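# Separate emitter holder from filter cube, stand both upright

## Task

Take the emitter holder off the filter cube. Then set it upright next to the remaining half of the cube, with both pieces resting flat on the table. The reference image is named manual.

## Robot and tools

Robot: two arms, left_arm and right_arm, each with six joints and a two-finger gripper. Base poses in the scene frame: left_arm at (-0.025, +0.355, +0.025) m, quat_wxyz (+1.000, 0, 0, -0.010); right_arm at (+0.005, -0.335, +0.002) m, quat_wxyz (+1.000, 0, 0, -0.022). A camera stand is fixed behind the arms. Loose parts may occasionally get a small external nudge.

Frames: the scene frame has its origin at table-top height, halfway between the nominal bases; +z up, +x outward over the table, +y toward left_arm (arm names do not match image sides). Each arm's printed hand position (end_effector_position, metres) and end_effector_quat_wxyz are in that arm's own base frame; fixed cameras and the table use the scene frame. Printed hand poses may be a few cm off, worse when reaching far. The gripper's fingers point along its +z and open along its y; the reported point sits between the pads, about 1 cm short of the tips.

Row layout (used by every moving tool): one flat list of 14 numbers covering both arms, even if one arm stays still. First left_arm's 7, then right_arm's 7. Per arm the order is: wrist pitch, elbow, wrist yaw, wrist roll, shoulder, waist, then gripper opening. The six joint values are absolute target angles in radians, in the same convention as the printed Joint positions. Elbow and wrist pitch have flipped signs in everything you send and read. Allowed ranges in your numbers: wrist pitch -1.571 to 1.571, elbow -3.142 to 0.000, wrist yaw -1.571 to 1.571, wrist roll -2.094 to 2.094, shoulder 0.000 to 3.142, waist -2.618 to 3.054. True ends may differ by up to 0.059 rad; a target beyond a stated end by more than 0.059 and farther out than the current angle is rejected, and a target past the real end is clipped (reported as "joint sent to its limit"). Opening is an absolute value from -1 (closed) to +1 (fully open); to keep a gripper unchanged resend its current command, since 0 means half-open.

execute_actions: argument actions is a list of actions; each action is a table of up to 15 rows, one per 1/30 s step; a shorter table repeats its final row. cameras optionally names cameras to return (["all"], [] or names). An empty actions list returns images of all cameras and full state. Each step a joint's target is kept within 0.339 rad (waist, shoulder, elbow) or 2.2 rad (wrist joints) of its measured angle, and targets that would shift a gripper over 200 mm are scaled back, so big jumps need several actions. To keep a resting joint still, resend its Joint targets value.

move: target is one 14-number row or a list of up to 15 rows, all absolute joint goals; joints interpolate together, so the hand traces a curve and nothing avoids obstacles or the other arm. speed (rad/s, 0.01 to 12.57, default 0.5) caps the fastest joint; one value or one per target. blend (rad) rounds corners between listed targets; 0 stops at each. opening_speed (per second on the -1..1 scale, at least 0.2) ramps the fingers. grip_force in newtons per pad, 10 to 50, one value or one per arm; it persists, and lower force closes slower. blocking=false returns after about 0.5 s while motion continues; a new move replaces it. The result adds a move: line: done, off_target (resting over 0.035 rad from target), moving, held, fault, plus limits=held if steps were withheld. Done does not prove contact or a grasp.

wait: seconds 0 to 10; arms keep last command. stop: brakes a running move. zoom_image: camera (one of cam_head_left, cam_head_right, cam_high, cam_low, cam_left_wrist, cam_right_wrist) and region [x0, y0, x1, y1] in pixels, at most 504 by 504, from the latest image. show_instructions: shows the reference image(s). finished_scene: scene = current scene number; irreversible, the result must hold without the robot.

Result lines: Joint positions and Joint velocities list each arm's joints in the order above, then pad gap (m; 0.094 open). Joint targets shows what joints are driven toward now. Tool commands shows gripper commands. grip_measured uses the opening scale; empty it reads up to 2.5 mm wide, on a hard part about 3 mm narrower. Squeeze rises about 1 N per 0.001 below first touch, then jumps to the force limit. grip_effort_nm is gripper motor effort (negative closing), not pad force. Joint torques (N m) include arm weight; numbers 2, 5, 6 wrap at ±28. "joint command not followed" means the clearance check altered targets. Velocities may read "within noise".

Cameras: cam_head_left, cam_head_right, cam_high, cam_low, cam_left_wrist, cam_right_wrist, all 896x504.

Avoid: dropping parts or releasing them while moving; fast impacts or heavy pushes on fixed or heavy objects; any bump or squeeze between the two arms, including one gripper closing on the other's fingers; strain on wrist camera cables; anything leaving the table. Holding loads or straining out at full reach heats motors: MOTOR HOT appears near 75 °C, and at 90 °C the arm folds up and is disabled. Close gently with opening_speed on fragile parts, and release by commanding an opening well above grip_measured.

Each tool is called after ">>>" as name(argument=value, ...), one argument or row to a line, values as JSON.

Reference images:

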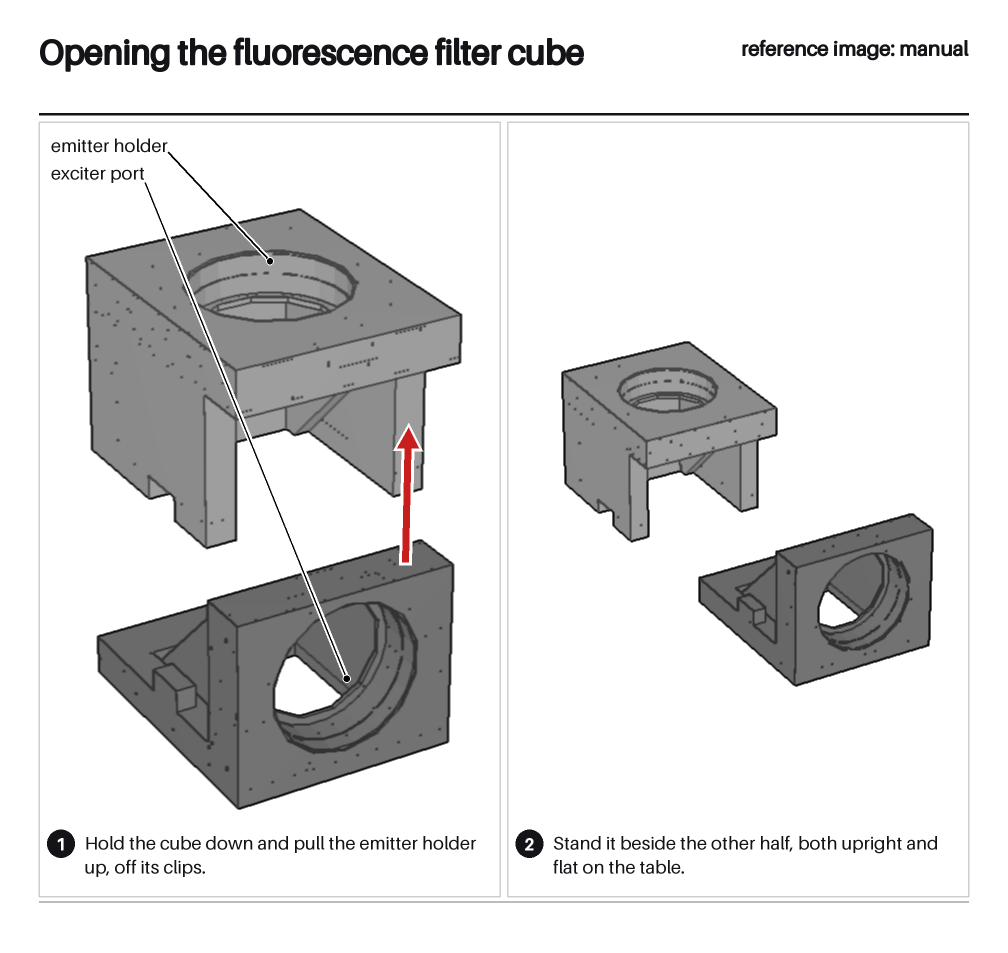

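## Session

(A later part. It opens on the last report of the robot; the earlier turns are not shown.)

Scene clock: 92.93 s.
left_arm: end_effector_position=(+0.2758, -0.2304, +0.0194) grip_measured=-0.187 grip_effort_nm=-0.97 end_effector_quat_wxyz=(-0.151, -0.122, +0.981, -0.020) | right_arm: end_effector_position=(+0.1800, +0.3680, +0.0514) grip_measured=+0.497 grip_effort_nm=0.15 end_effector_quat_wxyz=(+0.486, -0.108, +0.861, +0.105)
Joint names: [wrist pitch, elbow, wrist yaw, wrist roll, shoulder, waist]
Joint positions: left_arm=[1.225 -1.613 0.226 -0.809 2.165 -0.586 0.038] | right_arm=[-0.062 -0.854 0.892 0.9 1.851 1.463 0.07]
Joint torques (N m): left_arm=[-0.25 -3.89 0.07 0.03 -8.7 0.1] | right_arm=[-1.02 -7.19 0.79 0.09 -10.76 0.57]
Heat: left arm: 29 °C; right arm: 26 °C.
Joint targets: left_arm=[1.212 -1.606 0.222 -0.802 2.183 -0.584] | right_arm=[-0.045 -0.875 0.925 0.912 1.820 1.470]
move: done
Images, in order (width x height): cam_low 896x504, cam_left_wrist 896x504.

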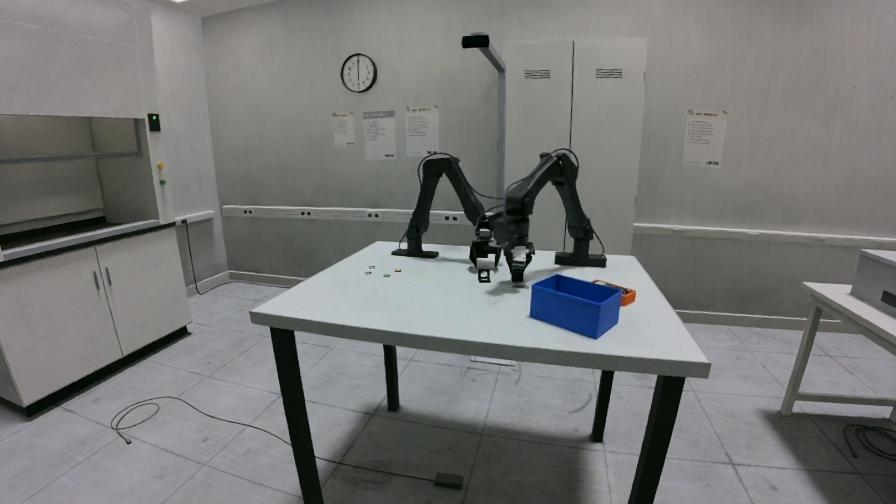

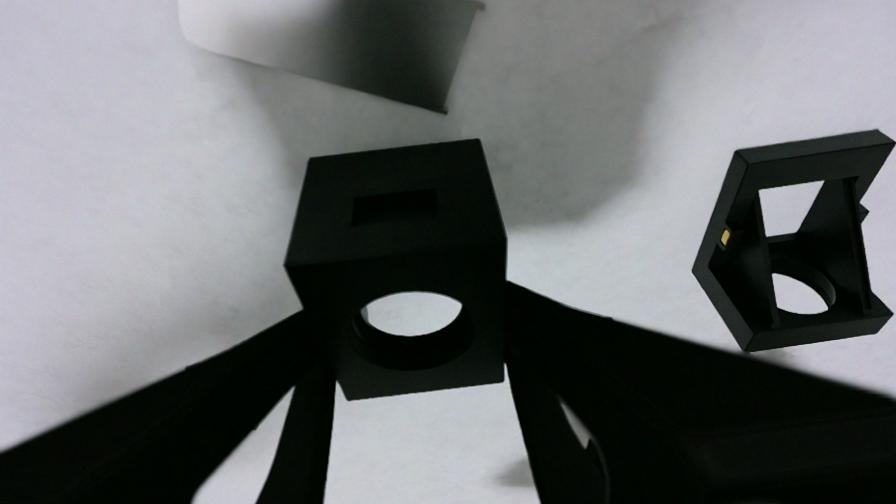

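>>> move(
  target=[
    [1.212,-1.606,0.222,-0.802,2.09,-0.584,-0.27,-0.045,-0.875,0.925,0.912,1.82,1.47,0.5],
    [1.178,-1.545,0.238,-0.838,2.075,-0.629,-0.27,-0.045,-0.875,0.925,0.912,1.82,1.47,0.5],
  ],
  speed=0.2,
  blend=[0.02,0],
  cameras=["cam_left_wrist","cam_low"],
)

>>> zoom_image(
  camera="cam_low",
  region=[470, 225, 550, 285],
)

Scene clock: 95.83 s.
left_arm: end_effector_position=(+0.2598, -0.2387, +0.0215) grip_measured=-0.187 grip_effort_nm=-0.98 end_effector_quat_wxyz=(-0.146, -0.111, +0.983, -0.024) | right_arm: end_effector_position=(+0.1800, +0.3680, +0.0514) grip_measured=+0.497 grip_effort_nm=0.15 end_effector_quat_wxyz=(+0.486, -0.108, +0.861, +0.105)
Joint names: [wrist pitch, elbow, wrist yaw, wrist roll, shoulder, waist]
Joint positions: left_arm=[1.191 -1.552 0.233 -0.831 2.119 -0.628 0.038] | right_arm=[-0.062 -0.854 0.892 0.9 1.851 1.463 0.07]
Joint torques (N m): left_arm=[-0.28 -3.88 0.15 -0.09 -13.03 -0.03] | right_arm=[-1.03 -7.13 0.79 0.11 -10.74 0.53]
Heat: left arm: 30 °C; right arm: 26 °C.
Joint targets: left_arm=[1.178 -1.545 0.238 -0.838 2.075 -0.629] | right_arm=[-0.045 -0.875 0.925 0.912 1.820 1.470]
move: off_target (left_arm); left_arm: the shoulder is farthest, 0.044 rad from its target
Images, in order (width x height): cam_low 896x504, cam_left_wrist 896x504.

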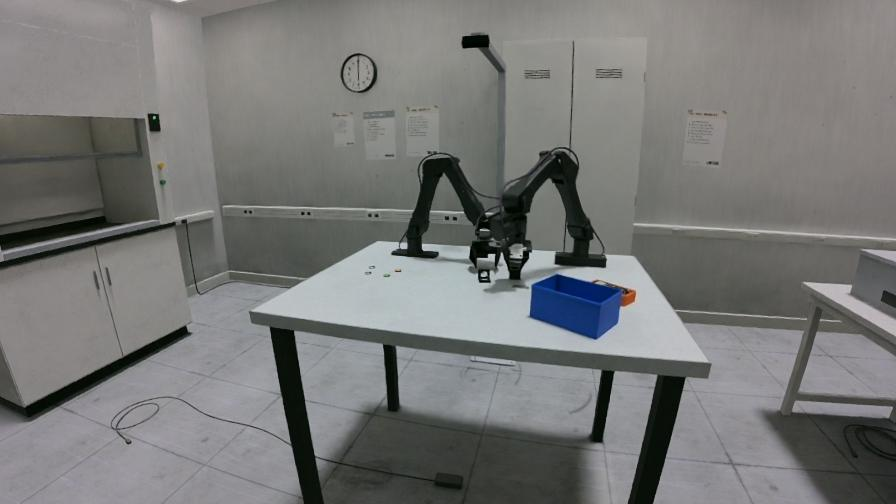

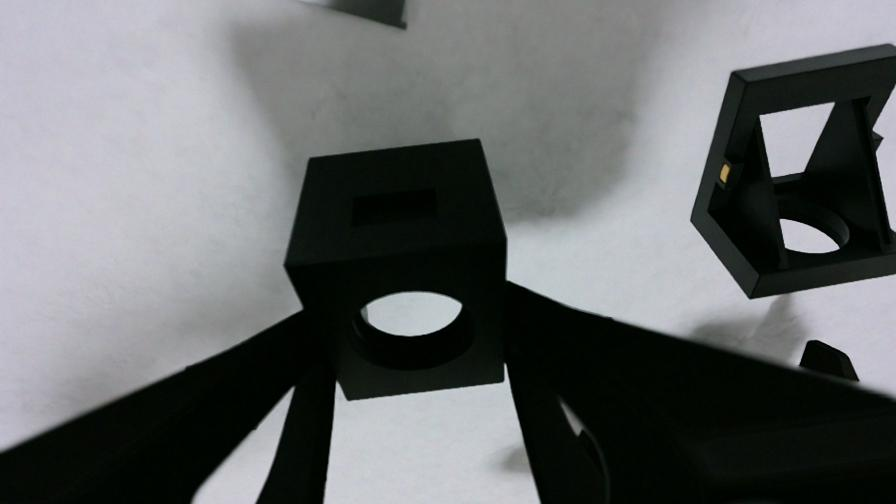

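Scaled by 6.300 from the camera's 896x504 image, which has a finer 1280x720 frame.

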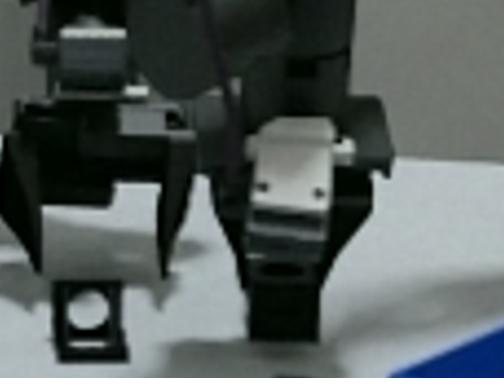

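>>> move(
  target=[1.150,-1.516,0.238,-0.838,2.075,-0.629,-0.27,-0.045,-0.875,0.925,0.912,1.82,1.47,0.5],
  speed=0.08,
  cameras=["cam_low"],
)

>>> zoom_image(
  camera="cam_low",
  region=[470, 225, 550, 285],
)

Scene clock: 97.40 s.
left_arm: end_effector_position=(+0.2580, -0.2374, +0.0150) grip_measured=-0.187 grip_effort_nm=-0.98 end_effector_quat_wxyz=(-0.146, -0.111, +0.983, -0.024) | right_arm: end_effector_position=(+0.1800, +0.3680, +0.0514) grip_measured=+0.497 grip_effort_nm=0.15 end_effector_quat_wxyz=(+0.486, -0.108, +0.861, +0.105)
Joint names: [wrist pitch, elbow, wrist yaw, wrist roll, shoulder, waist]
Joint positions: left_arm=[1.163 -1.524 0.233 -0.831 2.119 -0.628 0.038] | right_arm=[-0.062 -0.854 0.892 0.9 1.851 1.463 0.07]
Joint torques (N m): left_arm=[-0.25 -3.77 0.17 -0.12 -12.94 -0.03] | right_arm=[-1.02 -7.21 0.78 0.1 -10.67 0.54]
Heat: left arm: 30 °C; right arm: 26 °C.
Joint targets: left_arm=[1.150 -1.516 0.238 -0.838 2.075 -0.629] | right_arm=[-0.045 -0.875 0.925 0.912 1.820 1.470]
move: off_target (left_arm); left_arm: the shoulder is farthest, 0.044 rad from its target
Images, in order (width x height): cam_low 896x504.

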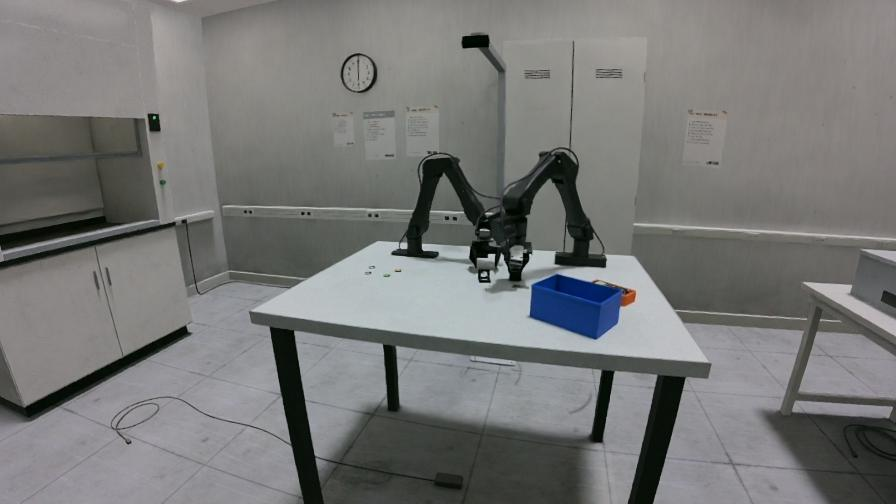

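Scaled by 6.300 from the camera's 896x504 image, which has a finer 1280x720 frame.

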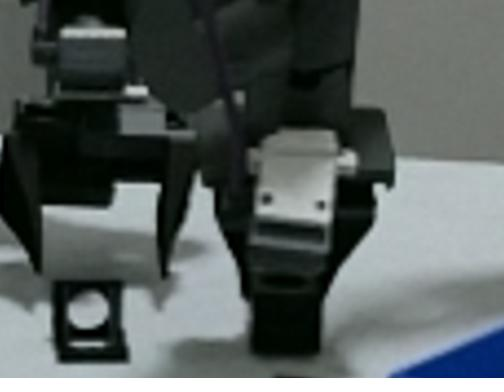

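>>> move(
  target=[1.137,-1.503,0.238,-0.838,2.075,-0.629,-0.27,-0.045,-0.875,0.925,0.912,1.82,1.47,0.5],
  speed=0.05,
  cameras=["cam_low"],
)

>>> zoom_image(
  camera="cam_low",
  region=[490, 240, 550, 285],
)

Scene clock: 98.53 s.
left_arm: end_effector_position=(+0.2569, -0.2367, +0.0119) grip_measured=-0.187 grip_effort_nm=-0.98 end_effector_quat_wxyz=(-0.146, -0.111, +0.983, -0.024) | right_arm: end_effector_position=(+0.1800, +0.3680, +0.0514) grip_measured=+0.497 grip_effort_nm=0.15 end_effector_quat_wxyz=(+0.486, -0.108, +0.861, +0.105)
Joint names: [wrist pitch, elbow, wrist yaw, wrist roll, shoulder, waist]
Joint positions: left_arm=[1.151 -1.511 0.233 -0.831 2.119 -0.628 0.038] | right_arm=[-0.062 -0.854 0.892 0.9 1.851 1.463 0.07]
Joint torques (N m): left_arm=[-0.28 -3.7 0.16 -0.09 -12.97 -0.05] | right_arm=[-1.03 -7.17 0.79 0.1 -10.7 0.53]
Heat: left arm: 31 °C; right arm: 26 °C.
Joint targets: left_arm=[1.137 -1.503 0.238 -0.838 2.075 -0.629] | right_arm=[-0.045 -0.875 0.925 0.912 1.820 1.470]
move: off_target (left_arm); left_arm: the shoulder is farthest, 0.044 rad from its target
Images, in order (width x height): cam_low 896x504.

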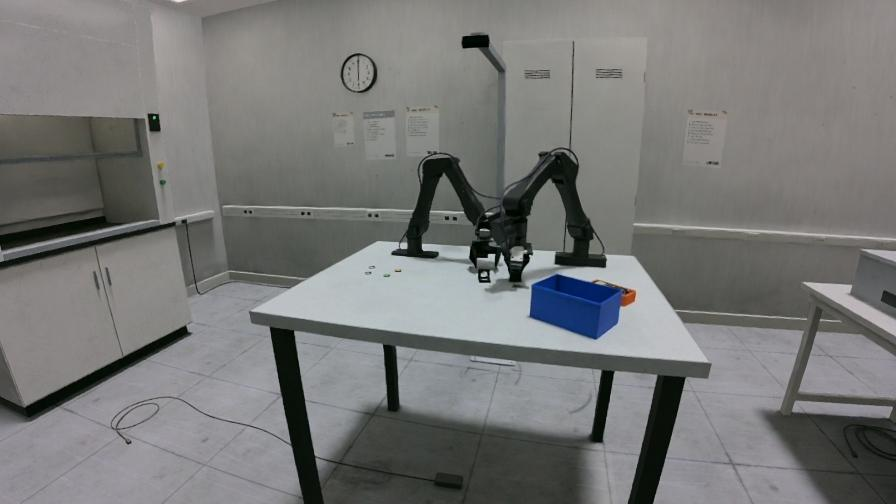

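Scaled by 8.400 from the camera's 896x504 image, which has a finer 1280x720 frame.

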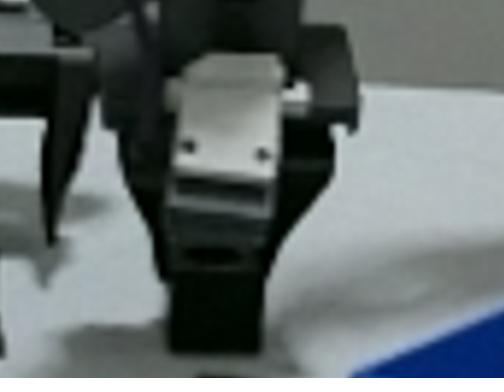

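>>> move(
  target=[1.128,-1.494,0.238,-0.838,2.075,-0.629,-0.27,-0.045,-0.875,0.925,0.912,1.82,1.47,0.5],
  speed=0.05,
)

>>> move(
  target=[1.121,-1.486,0.238,-0.838,2.075,-0.629,-0.27,-0.045,-0.875,0.925,0.912,1.82,1.47,0.5],
  speed=0.05,
  cameras=["cam_low","cam_left_wrist"],
)

>>> zoom_image(
  camera="cam_low",
  region=[490, 240, 550, 285],
)

Scene clock: 99.63 s.
left_arm: end_effector_position=(+0.2562, -0.2361, +0.0102) grip_measured=-0.187 grip_effort_nm=-0.98 end_effector_quat_wxyz=(-0.147, -0.111, +0.983, -0.024) | right_arm: end_effector_position=(+0.1800, +0.3680, +0.0514) grip_measured=+0.497 grip_effort_nm=0.15 end_effector_quat_wxyz=(+0.486, -0.108, +0.861, +0.105)
Joint names: [wrist pitch, elbow, wrist yaw, wrist roll, shoulder, waist]
Joint positions: left_arm=[1.144 -1.504 0.233 -0.831 2.119 -0.628 0.038] | right_arm=[-0.062 -0.854 0.892 0.9 1.851 1.463 0.07]
Joint torques (N m): left_arm=[-0.3 -3.59 0.15 -0.11 -12.93 -0.01] | right_arm=[-1.02 -7.16 0.79 0.09 -10.73 0.57]
Heat: left arm: 31 °C; right arm: 25 °C.
Joint targets: left_arm=[1.128 -1.494 0.238 -0.838 2.075 -0.629] | right_arm=[-0.045 -0.875 0.925 0.912 1.820 1.470]
move: off_target (left_arm); left_arm: the shoulder is farthest, 0.044 rad from its target

Scene clock: 100.33 s.
left_arm: end_effector_position=(+0.2560, -0.2360, +0.0102) grip_measured=-0.187 grip_effort_nm=-0.98 end_effector_quat_wxyz=(-0.145, -0.111, +0.983, -0.025) | right_arm: end_effector_position=(+0.1800, +0.3680, +0.0514) grip_measured=+0.497 grip_effort_nm=0.15 end_effector_quat_wxyz=(+0.486, -0.108, +0.861, +0.105)
Joint names: [wrist pitch, elbow, wrist yaw, wrist roll, shoulder, waist]
Joint positions: left_arm=[1.139 -1.498 0.233 -0.831 2.115 -0.628 0.038] | right_arm=[-0.062 -0.854 0.892 0.9 1.851 1.463 0.07]
Joint torques (N m): left_arm=[-0.33 -3.41 0.16 -0.11 -12.62 -0.02] | right_arm=[-1.03 -7.15 0.79 0.08 -10.74 0.55]
Heat: left arm: 31 °C; right arm: 25 °C.
Joint targets: left_arm=[1.121 -1.486 0.238 -0.838 2.075 -0.629] | right_arm=[-0.045 -0.875 0.925 0.912 1.820 1.470]
move: off_target (left_arm); left_arm: the shoulder is farthest, 0.040 rad from its target
Images, in order (width x height): cam_low 896x504, cam_left_wrist 896x504.

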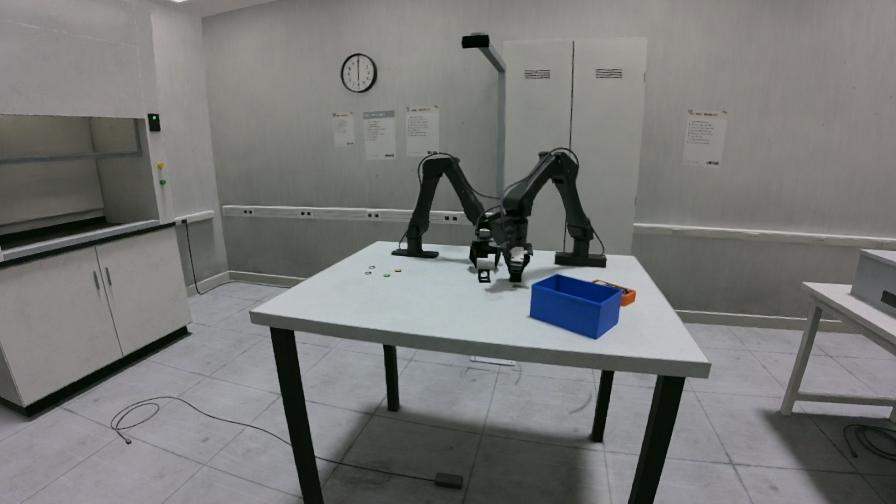

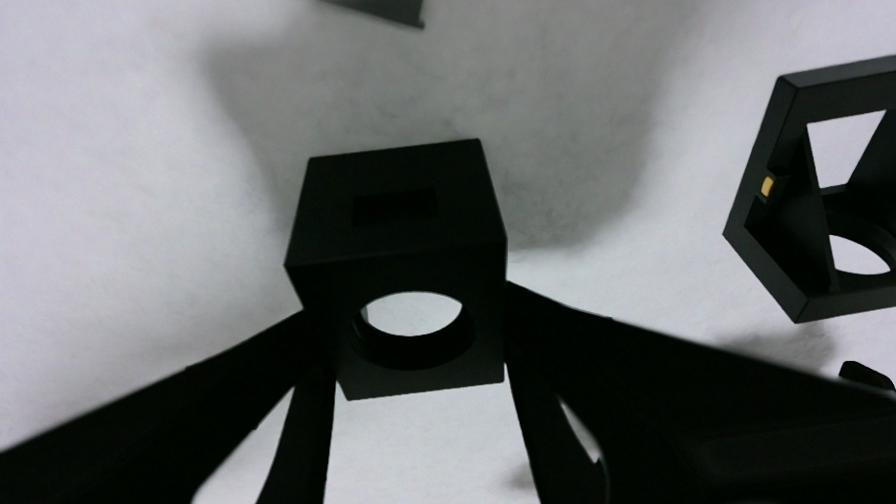

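Scaled by 8.400 from the camera's 896x504 image, which has a finer 1280x720 frame.

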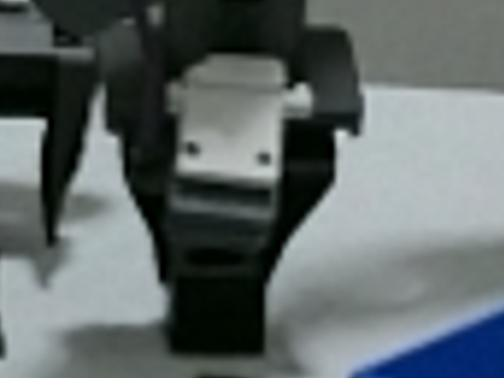

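>>> move(
  target=[1.121,-1.490,0.238,-0.838,2.075,-0.629,0.45,-0.045,-0.875,0.925,0.912,1.82,1.47,0.5],
  speed=0.05,
  opening_speed=0.5,
  cameras=["cam_left_wrist"],
)

Scene clock: 102.37 s.
left_arm: end_effector_position=(+0.2561, -0.2363, +0.0102) grip_measured=+0.448 grip_effort_nm=0.14 end_effector_quat_wxyz=(-0.145, -0.111, +0.983, -0.026) | right_arm: end_effector_position=(+0.1800, +0.3680, +0.0514) grip_measured=+0.497 grip_effort_nm=0.15 end_effector_quat_wxyz=(+0.486, -0.108, +0.861, +0.105)
Joint names: [wrist pitch, elbow, wrist yaw, wrist roll, shoulder, waist]
Joint positions: left_arm=[1.137 -1.498 0.234 -0.831 2.115 -0.628 0.068] | right_arm=[-0.062 -0.854 0.892 0.9 1.851 1.463 0.07]
Joint torques (N m): left_arm=[-0.31 -3.79 0.12 -0.08 -12.62 -0.09] | right_arm=[-1.02 -7.17 0.8 0.08 -10.76 0.49]
Heat: left arm: 31 °C; right arm: 26 °C.
Joint targets: left_arm=[1.121 -1.490 0.238 -0.838 2.075 -0.629] | right_arm=[-0.045 -0.875 0.925 0.912 1.820 1.470]
move: off_target (left_arm); left_arm: the shoulder is farthest, 0.040 rad from its target
Images, in order (width x height): cam_left_wrist 896x504.

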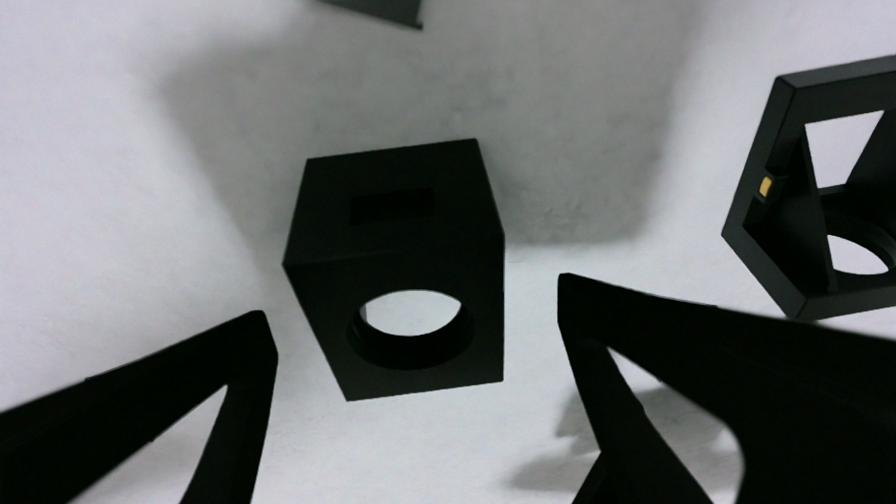

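>>> move(
  target=[
    [1.121,-1.480,0.238,-0.838,1.96,-0.629,0.5,-0.045,-0.875,0.925,0.912,1.82,1.47,0.5],
    [1.121,-1.45,0.238,-0.838,1.75,-0.629,0.5,-0.045,-0.875,0.925,0.912,1.82,1.47,0.5],
  ],
  speed=[0.15,0.4],
  blend=[0.03,0],
  cameras=["cam_left_wrist","cam_right_wrist","cam_low"],
)

>>> zoom_image(
  camera="cam_low",
  region=[470, 225, 550, 285],
)

Scene clock: 105.10 s.
left_arm: end_effector_position=(+0.2633, -0.2416, +0.1151) grip_measured=+0.498 grip_effort_nm=0.13 end_effector_quat_wxyz=(-0.032, -0.094, +0.987, -0.128) | right_arm: end_effector_position=(+0.1800, +0.3680, +0.0514) grip_measured=+0.497 grip_effort_nm=0.15 end_effector_quat_wxyz=(+0.486, -0.108, +0.861, +0.105)
Joint names: [wrist pitch, elbow, wrist yaw, wrist roll, shoulder, waist]
Joint positions: left_arm=[1.134 -1.461 0.234 -0.833 1.774 -0.628 0.07] | right_arm=[-0.062 -0.854 0.892 0.9 1.851 1.463 0.07]
Joint torques (N m): left_arm=[-0.84 -4.3 0.14 -0.09 -9.31 -0.03] | right_arm=[-1.03 -7.2 0.77 0.11 -10.67 0.46]
Heat: left arm: 31 °C; right arm: 26 °C.
Joint targets: left_arm=[1.121 -1.450 0.238 -0.838 1.750 -0.629] | right_arm=[-0.045 -0.875 0.925 0.912 1.820 1.470]
move: done
Images, in order (width x height): cam_low 896x504, cam_left_wrist 896x504, cam_right_wrist 896x504.

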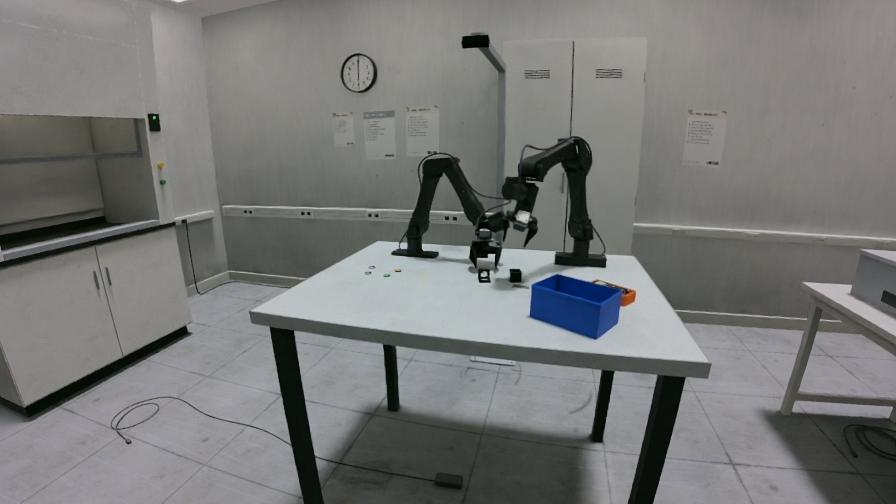

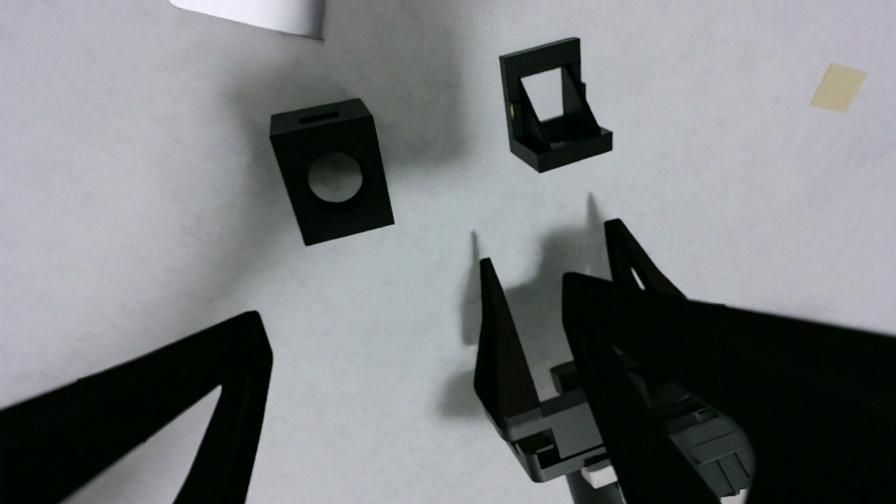

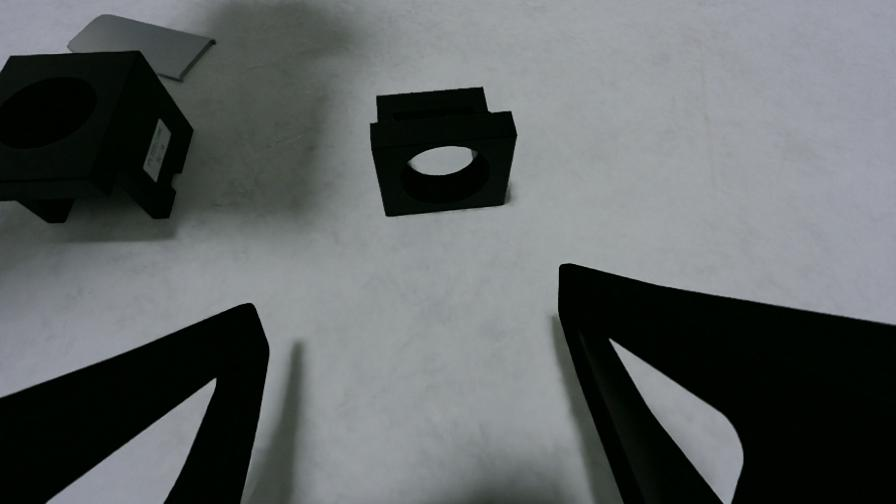

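Scaled by 6.300 from the camera's 896x504 image, which has a finer 1280x720 frame.

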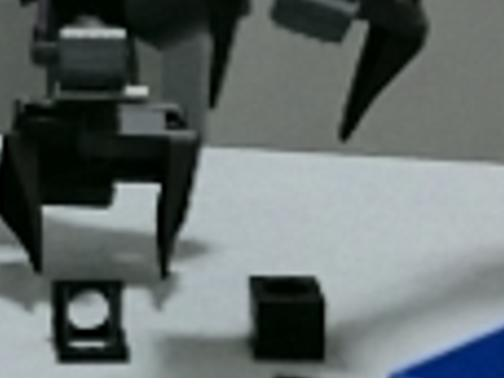

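>>> finished_scene(
  scene=2,
)

The scene is finished: the task was done.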